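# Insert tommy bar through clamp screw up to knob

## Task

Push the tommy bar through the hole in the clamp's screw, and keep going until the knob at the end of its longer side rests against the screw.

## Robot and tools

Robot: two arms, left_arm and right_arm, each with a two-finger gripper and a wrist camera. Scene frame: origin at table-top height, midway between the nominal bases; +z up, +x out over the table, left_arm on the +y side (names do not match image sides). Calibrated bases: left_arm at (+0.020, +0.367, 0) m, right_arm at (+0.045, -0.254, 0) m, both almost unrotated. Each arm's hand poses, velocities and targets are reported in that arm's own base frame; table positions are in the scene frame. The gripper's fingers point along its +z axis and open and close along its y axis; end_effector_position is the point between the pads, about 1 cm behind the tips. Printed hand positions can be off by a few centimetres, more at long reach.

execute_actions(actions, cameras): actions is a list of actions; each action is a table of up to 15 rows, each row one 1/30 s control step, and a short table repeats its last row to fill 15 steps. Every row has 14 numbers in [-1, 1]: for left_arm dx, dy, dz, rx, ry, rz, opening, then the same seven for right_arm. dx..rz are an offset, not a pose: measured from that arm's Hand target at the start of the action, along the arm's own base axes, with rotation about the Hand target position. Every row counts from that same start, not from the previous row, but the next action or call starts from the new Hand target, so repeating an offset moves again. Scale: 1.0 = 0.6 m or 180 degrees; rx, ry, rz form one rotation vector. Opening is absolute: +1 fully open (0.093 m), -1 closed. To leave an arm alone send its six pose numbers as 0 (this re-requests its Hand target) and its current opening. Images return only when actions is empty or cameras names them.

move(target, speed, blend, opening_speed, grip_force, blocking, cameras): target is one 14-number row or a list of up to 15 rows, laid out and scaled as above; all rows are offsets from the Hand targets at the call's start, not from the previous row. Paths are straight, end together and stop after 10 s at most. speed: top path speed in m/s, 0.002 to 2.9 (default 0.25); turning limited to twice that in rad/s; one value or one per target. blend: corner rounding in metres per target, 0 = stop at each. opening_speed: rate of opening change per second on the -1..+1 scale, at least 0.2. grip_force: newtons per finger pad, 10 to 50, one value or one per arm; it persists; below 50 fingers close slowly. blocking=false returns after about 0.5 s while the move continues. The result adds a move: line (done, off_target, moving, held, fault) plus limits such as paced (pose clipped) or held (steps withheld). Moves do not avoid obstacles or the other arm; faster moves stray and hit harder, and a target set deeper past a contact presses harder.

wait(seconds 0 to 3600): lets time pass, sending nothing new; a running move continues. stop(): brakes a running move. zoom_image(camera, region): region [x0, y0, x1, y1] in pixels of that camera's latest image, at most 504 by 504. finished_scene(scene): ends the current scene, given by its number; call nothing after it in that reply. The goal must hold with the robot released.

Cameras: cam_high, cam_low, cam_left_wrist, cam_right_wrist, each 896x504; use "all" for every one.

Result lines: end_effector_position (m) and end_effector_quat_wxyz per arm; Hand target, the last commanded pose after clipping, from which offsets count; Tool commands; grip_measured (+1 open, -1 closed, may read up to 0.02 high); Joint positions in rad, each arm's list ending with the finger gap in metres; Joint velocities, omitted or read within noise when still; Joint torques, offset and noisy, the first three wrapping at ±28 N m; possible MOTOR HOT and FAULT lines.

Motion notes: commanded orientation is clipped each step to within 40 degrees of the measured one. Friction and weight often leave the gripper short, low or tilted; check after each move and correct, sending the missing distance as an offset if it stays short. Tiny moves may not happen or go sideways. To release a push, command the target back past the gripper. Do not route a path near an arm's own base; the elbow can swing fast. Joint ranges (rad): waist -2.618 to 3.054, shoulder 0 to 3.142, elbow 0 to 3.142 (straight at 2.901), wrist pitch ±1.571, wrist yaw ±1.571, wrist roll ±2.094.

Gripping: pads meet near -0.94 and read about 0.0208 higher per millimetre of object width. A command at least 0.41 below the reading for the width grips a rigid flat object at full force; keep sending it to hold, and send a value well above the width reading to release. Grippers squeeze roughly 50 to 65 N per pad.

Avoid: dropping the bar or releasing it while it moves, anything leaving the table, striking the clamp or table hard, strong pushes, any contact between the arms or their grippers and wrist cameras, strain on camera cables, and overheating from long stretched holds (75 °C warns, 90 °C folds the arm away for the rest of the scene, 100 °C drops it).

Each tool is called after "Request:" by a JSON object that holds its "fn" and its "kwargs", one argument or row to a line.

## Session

Request:
{"fn": "execute_actions", "kwargs": {
  "actions": []
}}

Scene clock: 0.00 s.
left_arm: end_effector_position=(+0.3833, +0.0125, +0.0749) grip_measured=+1.000 end_effector_quat_wxyz=(+0.562, -0.017, +0.821, +0.096) | right_arm: end_effector_position=(+0.3857, -0.0228, +0.0790) grip_measured=+1.000 end_effector_quat_wxyz=(+0.554, +0.031, +0.829, -0.070)
Joint positions: left_arm=[-0.076 1.613 0.338 0.905 -0.249 0.053 0.093] | right_arm=[0.011 1.566 0.366 0.808 0.161 -0.021 0.093]
Joint velocities: within noise
Joint torques (N m): no reading
Heat: left arm: 30 °C; right arm: 33 °C.
Hand target: left_arm +0.3881, +0.0123, +0.0862; +0.577, -0.020, +0.811, +0.095 | right_arm +0.3884, -0.0227, +0.0849; +0.561, +0.032, +0.825, -0.069
Tool commands: left_gripper/opening=+1.0 right_gripper/opening=+1.0

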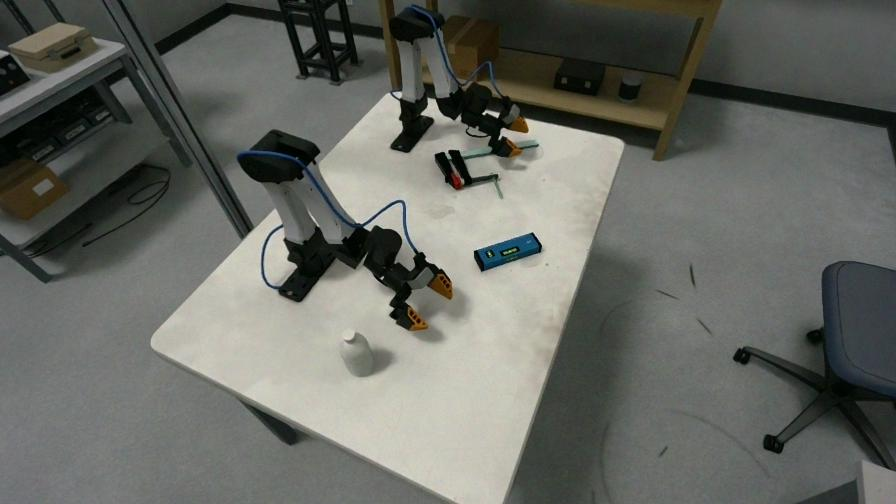

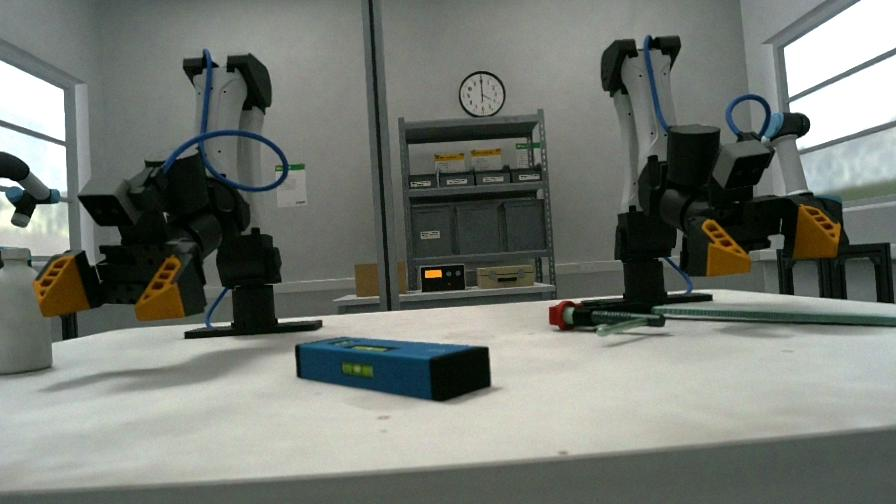

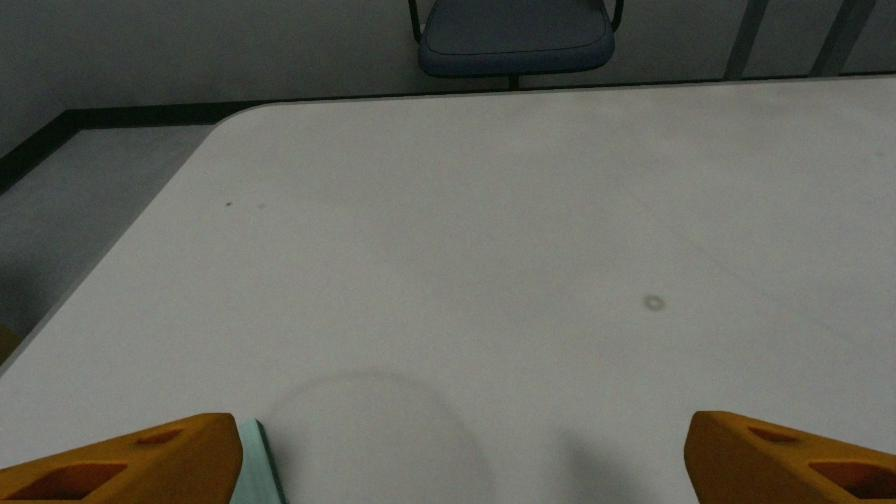

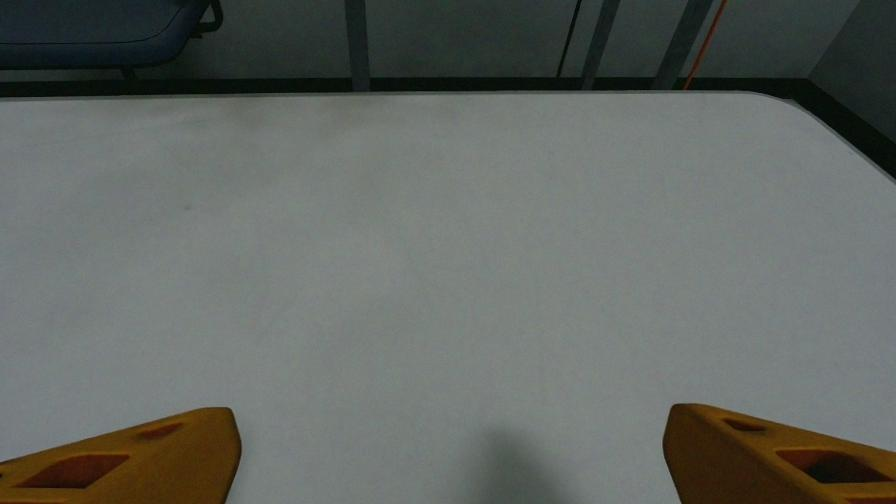

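Request:
{"fn": "zoom_image", "kwargs": {
  "camera": "cam_high",
  "region": [420, 120, 550, 210]
}}

Request:
{"fn": "zoom_image", "kwargs": {
  "camera": "cam_low",
  "region": [530, 270, 730, 360]
}}

Scaled by 3.877 from the camera's image (finer frame: 1280x720).

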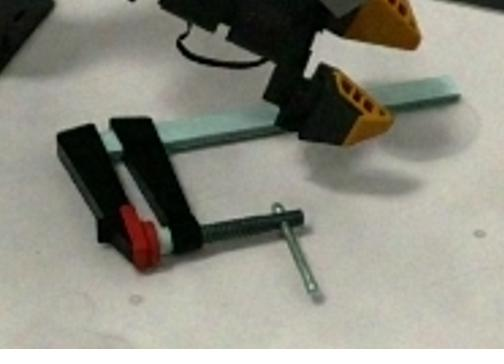

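Scaled by 2.520 from the camera's image (finer frame: 1280x720).

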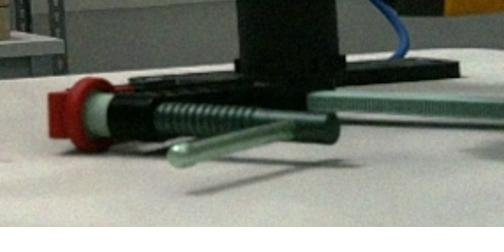

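Request:
{"fn": "move", "kwargs": {
  "target": [-0.1018, -0.1638, 0.0013, 0.1315, 0.3920, -0.2808, -0.44, 0, 0, 0, 0, 0, 0, 1],
  "cameras": ["cam_left_wrist", "cam_low", "cam_high"]
}}

Request:
{"fn": "zoom_image", "kwargs": {
  "camera": "cam_low",
  "region": [530, 250, 730, 360]
}}

Scene clock: 18.77 s.
left_arm: end_effector_position=(+0.3217, -0.0834, +0.0802) grip_measured=-0.438 end_effector_quat_wxyz=(-0.007, +0.459, +0.889, -0.003) | right_arm: end_effector_position=(+0.3857, -0.0228, +0.0790) grip_measured=+1.000 end_effector_quat_wxyz=(+0.554, +0.031, +0.829, -0.070)
Joint positions: left_arm=[-0.253 1.83 1.406 -1.161 0.002 0.701 0.024] | right_arm=[0.011 1.566 0.366 0.808 0.161 -0.021 0.093]
Joint torques (N m): left_arm=[-0.29 -7.09 8.85 0.03 0.06 0.15] | right_arm=[-0.18 -7.02 6.02 2.28 0.01 0.05]
Heat: left arm: 33 °C; right arm: 37 °C.
Hand target: left_arm +0.3270, -0.0859, +0.0869; +0.000, +0.468, +0.884, +0.000 | right_arm +0.3884, -0.0227, +0.0849; +0.561, +0.032, +0.825, -0.069
Off the commanded pose: left_arm 0.009 m, 1 deg | right_arm 0.006 m, 1 deg.
move: done
Images, in order (width x height): cam_high 896x504, cam_low 896x504, cam_left_wrist 896x504.

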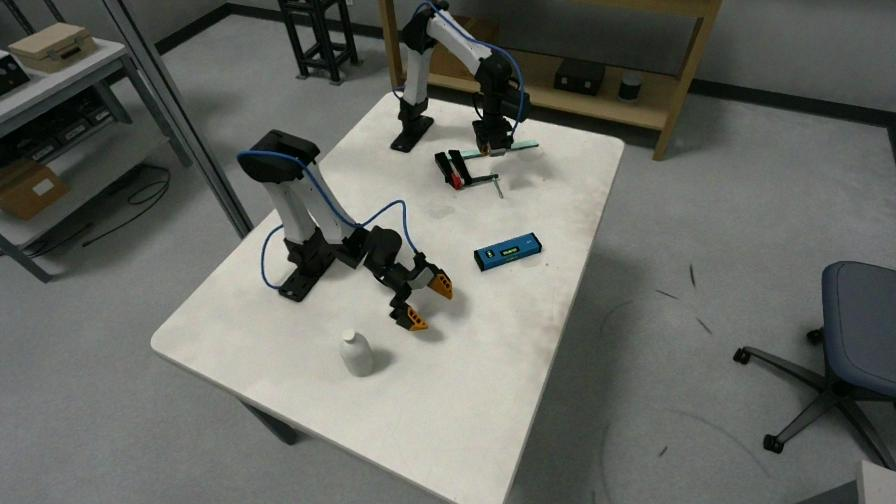

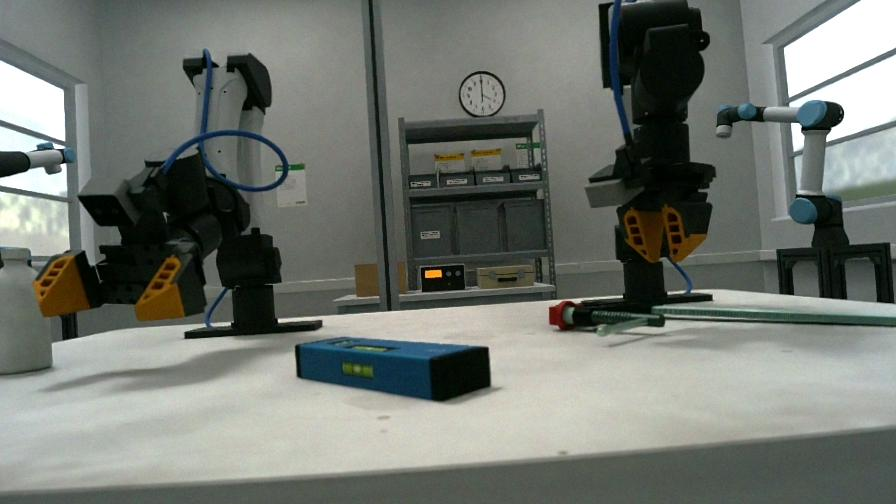

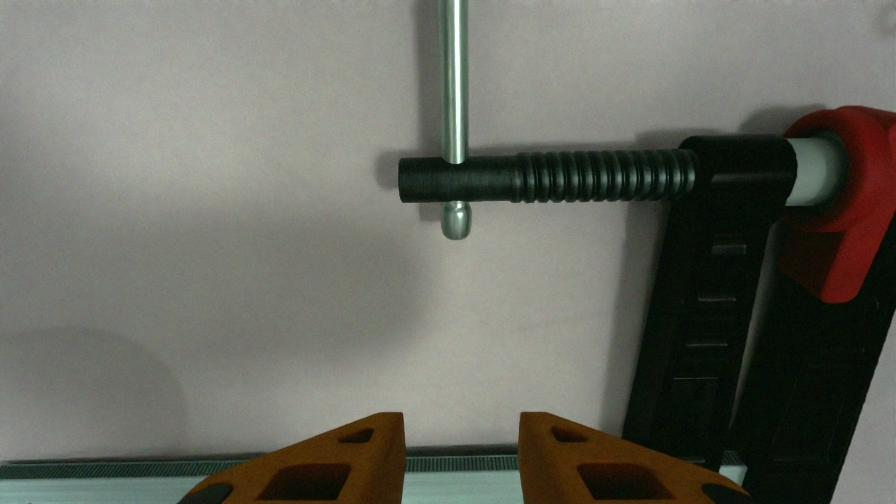

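Scaled by 2.520 from the camera's image (finer frame: 1280x720).

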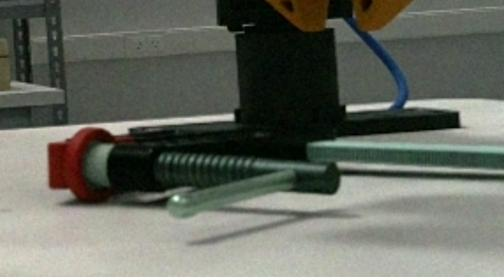

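Request:
{"fn": "move", "kwargs": {
  "target": [
    [0.0188, -0.0272, -0.1315, 0, 0, 0, -0.44, 0, 0, 0, 0, 0, 0, 1],
    [0.0188, -0.0272, -0.1315, 0, 0, 0, -1, 0, 0, 0, 0, 0, 0, 1]
  ],
  "speed": [0.12, 0.1],
  "cameras": ["cam_left_wrist", "cam_low"]
}}

Request:
{"fn": "zoom_image", "kwargs": {
  "camera": "cam_low",
  "region": [530, 250, 730, 360]
}}

Scene clock: 27.43 s.
left_arm: end_effector_position=(+0.3321, -0.0985, +0.0082) grip_measured=-0.939 end_effector_quat_wxyz=(-0.015, +0.467, +0.884, -0.004) | right_arm: end_effector_position=(+0.3857, -0.0228, +0.0790) grip_measured=+1.000 end_effector_quat_wxyz=(+0.554, +0.031, +0.829, -0.070)
Joint positions: left_arm=[-0.287 1.978 1.307 -0.93 0.002 0.685 0] | right_arm=[0.011 1.566 0.366 0.808 0.161 -0.021 0.093]
Joint torques (N m): left_arm=[-0.58 -8.35 5.49 0.51 0.05 -0.07] | right_arm=[-0.2 -7.04 6.01 2.28 0.01 0.06]
Heat: left arm: 32 °C; right arm: 39 °C.
Hand target: left_arm +0.3382, -0.1023, +0.0080; +0.000, +0.468, +0.884, +0.000 | right_arm +0.3884, -0.0227, +0.0849; +0.561, +0.032, +0.825, -0.069
Off the commanded pose: left_arm 0.007 m, 2 deg | right_arm 0.006 m, 1 deg.
move: done
Images, in order (width x height): cam_low 896x504, cam_left_wrist 896x504.

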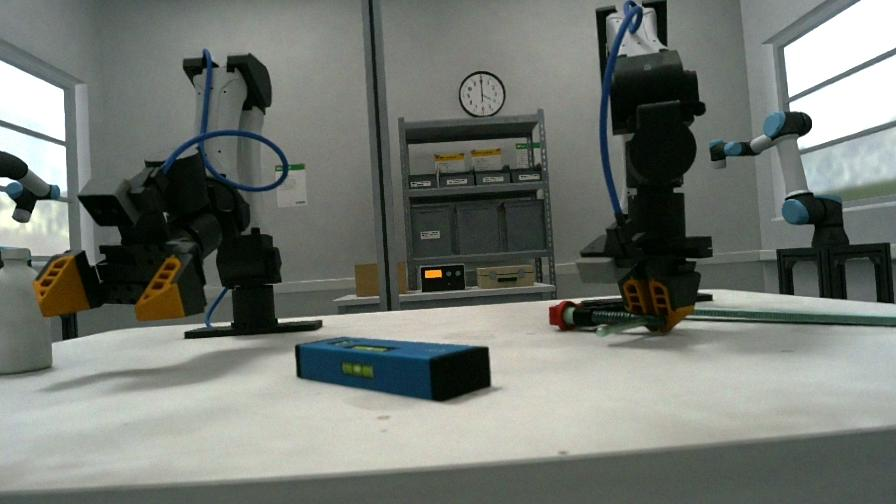

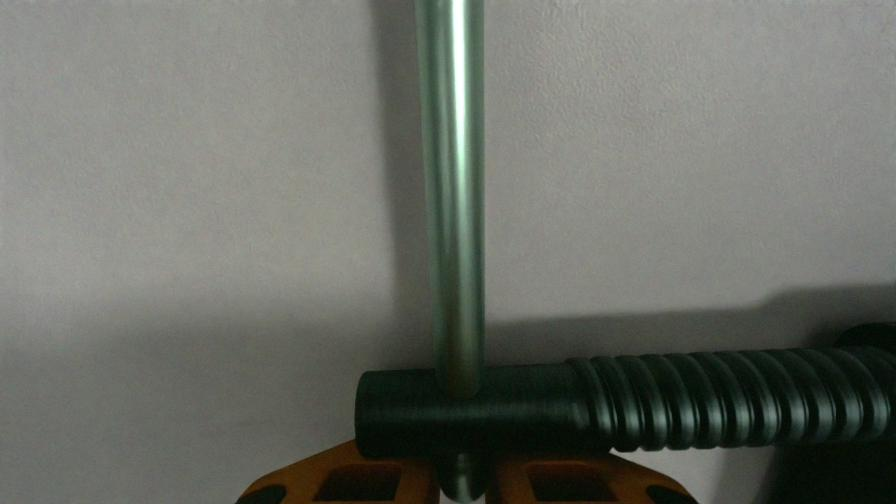

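Scaled by 2.520 from the camera's image (finer frame: 1280x720).

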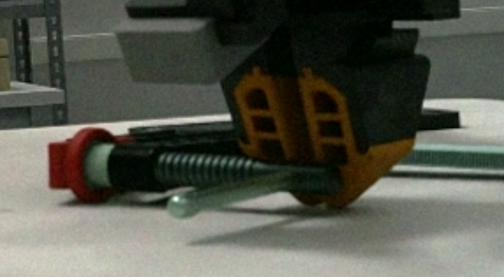

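Request:
{"fn": "move", "kwargs": {
  "target": [-0.0868, 0.1190, 0.0025, 0, 0, 0, -1, 0, 0, 0, 0, 0, 0, 1],
  "speed": 0.08,
  "cameras": ["cam_left_wrist", "cam_low", "cam_high"]
}}

Request:
{"fn": "zoom_image", "kwargs": {
  "camera": "cam_low",
  "region": [530, 250, 730, 360]
}}

Request:
{"fn": "zoom_image", "kwargs": {
  "camera": "cam_high",
  "region": [420, 120, 550, 210]
}}

Scene clock: 30.83 s.
left_arm: end_effector_position=(+0.2881, -0.0432, +0.0068) grip_measured=-0.939 end_effector_quat_wxyz=(+0.004, +0.463, +0.886, -0.021) | right_arm: end_effector_position=(+0.3857, -0.0228, +0.0790) grip_measured=+1.000 end_effector_quat_wxyz=(+0.554, +0.031, +0.829, -0.070)
Joint positions: left_arm=[-0.125 1.773 1.023 -0.829 0.041 0.838 0] | right_arm=[0.011 1.566 0.366 0.808 0.161 -0.021 0.093]
Joint torques (N m): left_arm=[1.68 -8.46 3.96 0.16 -0.26 0.29] | right_arm=[-0.18 -7.04 6.01 2.29 0.01 0.06]
Heat: left arm: 33 °C; right arm: 39 °C.
Hand target: left_arm +0.2861, -0.0308, +0.0094; +0.000, +0.468, +0.884, +0.000 | right_arm +0.3884, -0.0227, +0.0849; +0.561, +0.032, +0.825, -0.069
Off the commanded pose: left_arm 0.013 m, 2 deg | right_arm 0.006 m, 1 deg.
move: off_target (left_arm)
Images, in order (width x height): cam_high 896x504, cam_low 896x504, cam_left_wrist 896x504.

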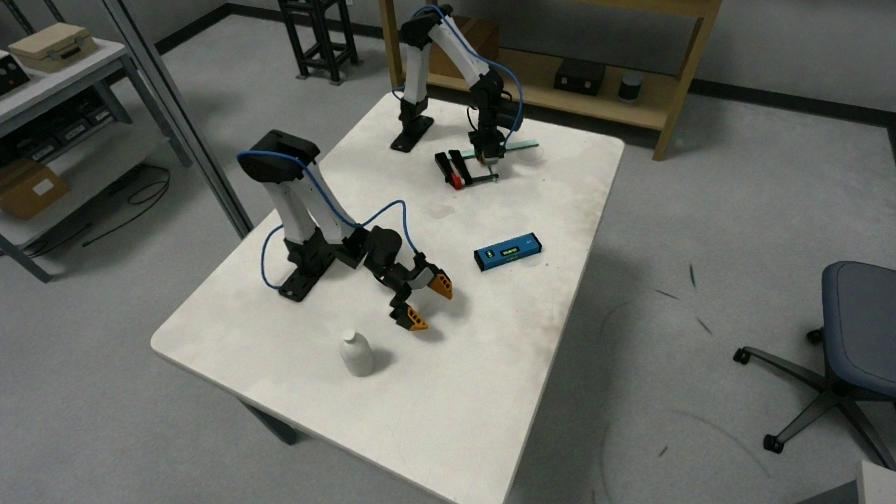

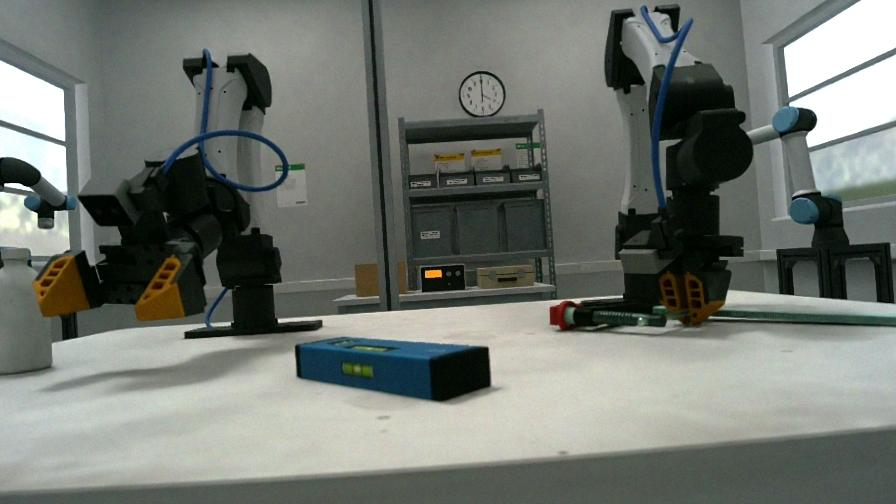

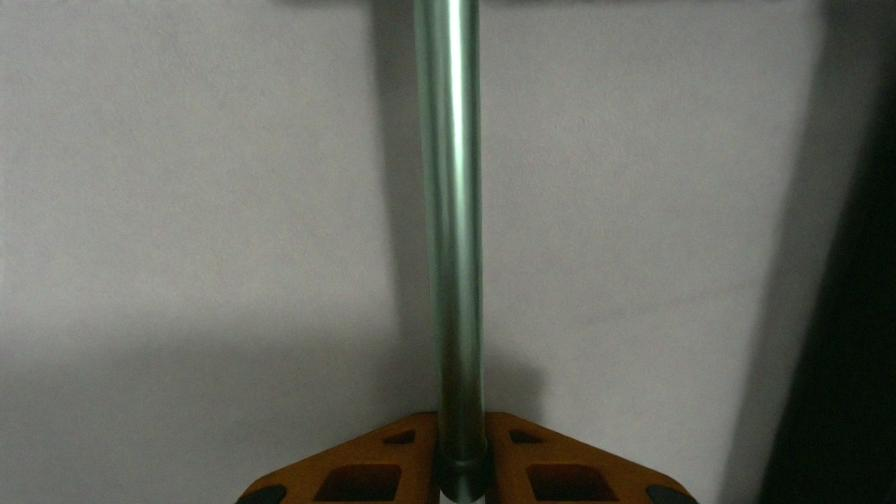

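Scaled by 2.520 from the camera's image (finer frame: 1280x720).

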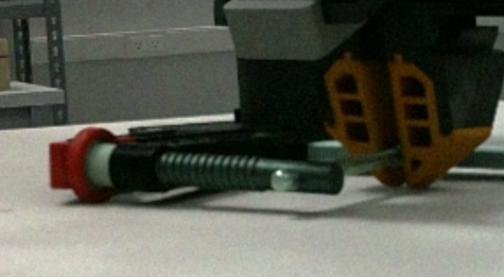

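Scaled by 3.877 from the camera's image (finer frame: 1280x720).

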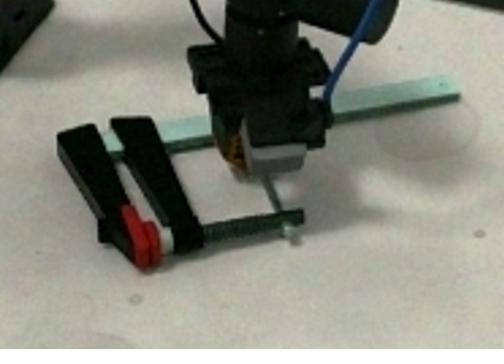

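Request:
{"fn": "zoom_image", "kwargs": {
  "camera": "cam_low",
  "region": [610, 295, 690, 345]
}}

Request:
{"fn": "zoom_image", "kwargs": {
  "camera": "cam_high",
  "region": [470, 155, 520, 195]
}}

Scaled by 6.300 from the camera's image (finer frame: 1280x720).

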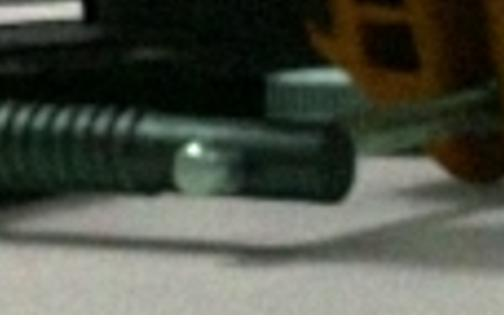

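Scaled by 10.080 from the camera's image (finer frame: 1280x720).

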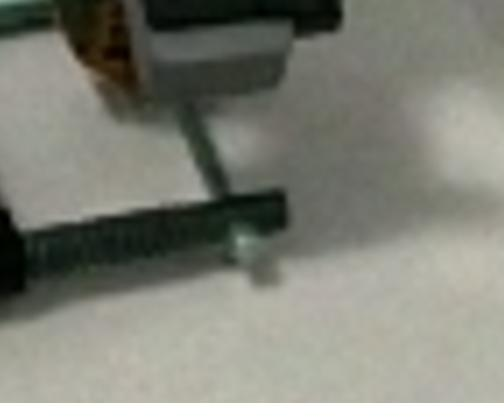

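Request:
{"fn": "move", "kwargs": {
  "target": [-0.008, 0.0107, 0, 0, 0, 0, -1, 0, 0, 0, 0, 0, 0, 1],
  "speed": 0.05,
  "cameras": ["cam_high", "cam_low"]
}}

Request:
{"fn": "zoom_image", "kwargs": {
  "camera": "cam_high",
  "region": [420, 120, 550, 210]
}}

Scene clock: 35.83 s.
left_arm: end_effector_position=(+0.2869, -0.0420, +0.0068) grip_measured=-0.939 end_effector_quat_wxyz=(+0.014, +0.464, +0.885, -0.028) | right_arm: end_effector_position=(+0.3857, -0.0228, +0.0790) grip_measured=+1.000 end_effector_quat_wxyz=(+0.554, +0.031, +0.829, -0.070)
Joint positions: left_arm=[-0.109 1.756 1.001 -0.81 0.062 0.857 0] | right_arm=[0.011 1.566 0.366 0.808 0.161 -0.021 0.093]
Joint torques (N m): left_arm=[2.03 -8.43 3.89 0.02 -0.45 0.24] | right_arm=[-0.18 -7.01 6.02 2.28 0.01 0.06]
Heat: left arm: 34 °C; right arm: 40 °C.
Hand target: left_arm +0.2814, -0.0244, +0.0095; +0.000, +0.468, +0.884, +0.000 | right_arm +0.3884, -0.0227, +0.0849; +0.561, +0.032, +0.825, -0.069
Off the commanded pose: left_arm 0.019 m, 4 deg | right_arm 0.006 m, 1 deg.
move: off_target (left_arm)

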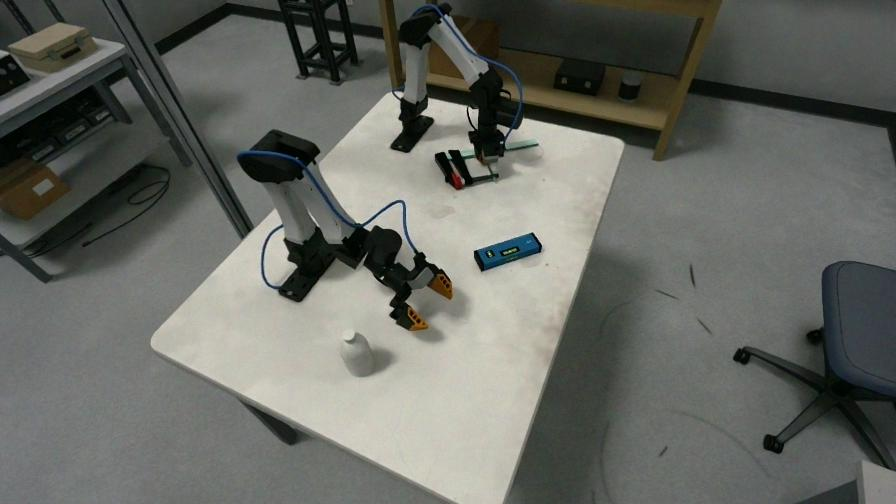

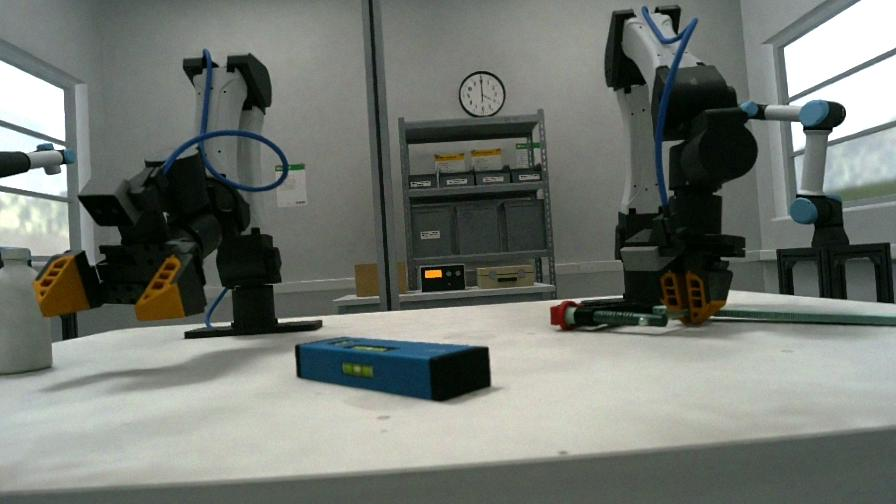

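Scaled by 3.877 from the camera's image (finer frame: 1280x720).

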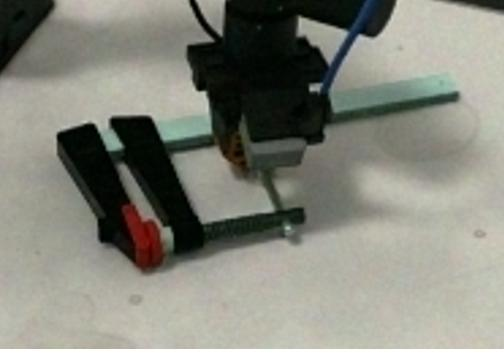

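Request:
{"fn": "move", "kwargs": {
  "target": [
    [0.0147, -0.0267, 0, 0, 0, 0, -1, 0, 0, 0, 0, 0, 0, 1],
    [0.0147, -0.0267, 0, 0, 0, 0, -0.44, 0, 0, 0, 0, 0, 0, 1],
    [0.0147, -0.0267, 0.126, 0, 0, 0, -0.44, 0, 0, 0, 0, 0, 0, 1],
    [0.0585, -0.0885, 0.126, 0, 0, 0, -0.44, 0, 0, 0, 0, 0, 0, 1]
  ],
  "blend": [0, 0, 0.02, 0],
  "speed": [0.05, 0.05, 0.12, 0.15],
  "cameras": ["cam_left_wrist", "cam_low", "cam_high"]
}}

Request:
{"fn": "zoom_image", "kwargs": {
  "camera": "cam_left_wrist",
  "region": [380, 60, 560, 240]
}}

Request:
{"fn": "zoom_image", "kwargs": {
  "camera": "cam_low",
  "region": [610, 295, 690, 345]
}}

Scene clock: 40.80 s.
left_arm: end_effector_position=(+0.3100, -0.0764, +0.0773) grip_measured=-0.442 end_effector_quat_wxyz=(-0.008, +0.473, +0.881, -0.005) | right_arm: end_effector_position=(+0.3857, -0.0228, +0.0790) grip_measured=+1.000 end_effector_quat_wxyz=(+0.554, +0.031, +0.829, -0.070)
Joint positions: left_arm=[-0.239 1.788 1.341 -1.142 0.005 0.746 0.024] | right_arm=[0.011 1.566 0.366 0.808 0.161 -0.021 0.093]
Joint torques (N m): left_arm=[-0.2 -6.94 9.06 0.04 0.07 -0.13] | right_arm=[-0.2 -7.02 6.02 2.27 0.02 0.06]
Heat: left arm: 34 °C; right arm: 41 °C.
Hand target: left_arm +0.3164, -0.0775, +0.0850; +0.000, +0.468, +0.884, +0.000 | right_arm +0.3884, -0.0227, +0.0849; +0.561, +0.032, +0.825, -0.069
Off the commanded pose: left_arm 0.010 m, 1 deg | right_arm 0.006 m, 1 deg.
move: done
Images, in order (width x height): cam_high 896x504, cam_low 896x504, cam_left_wrist 896x504.

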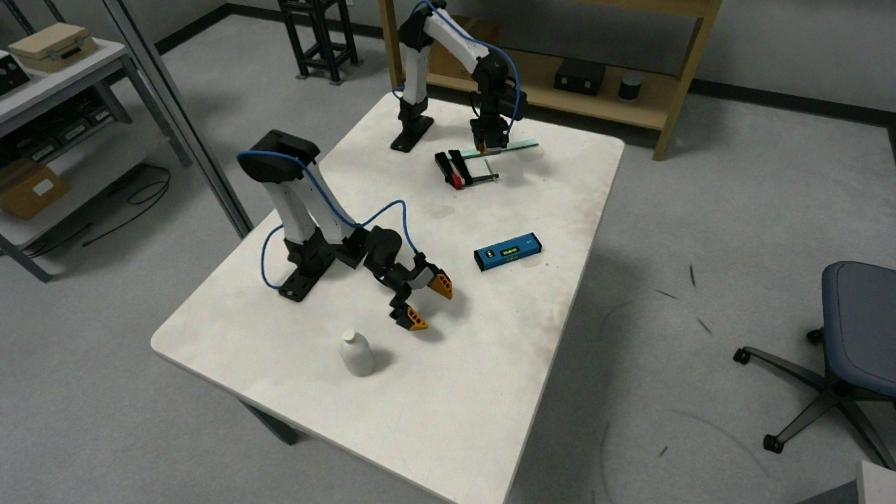

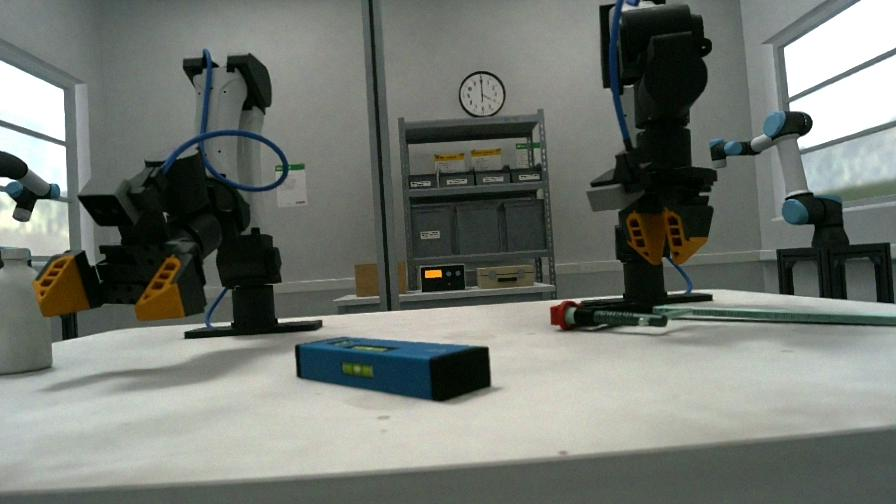

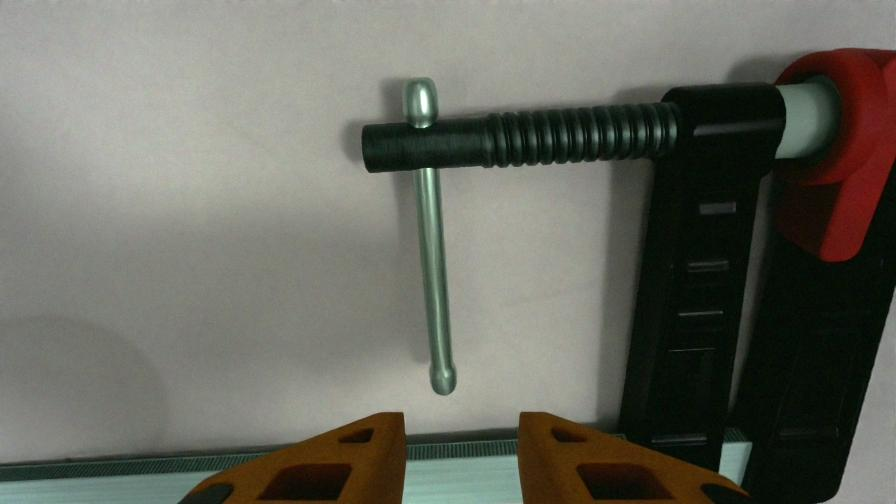

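Scaled by 2.800 from the camera's image (finer frame: 1280x720).

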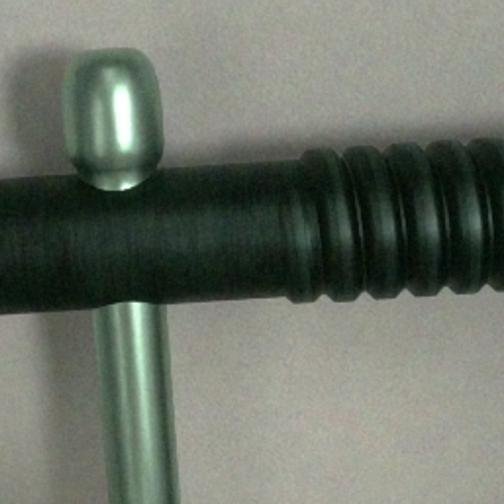

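Scaled by 6.300 from the camera's image (finer frame: 1280x720).

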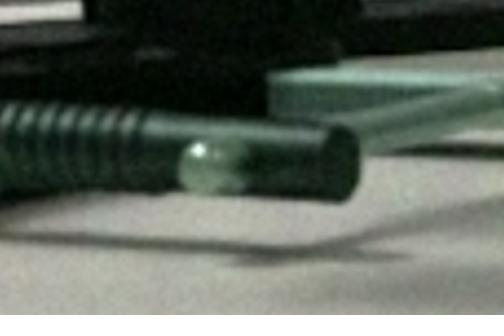

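Request:
{"fn": "finished_scene", "kwargs": {
  "scene": 3
}}

The scene is finished: the task was done.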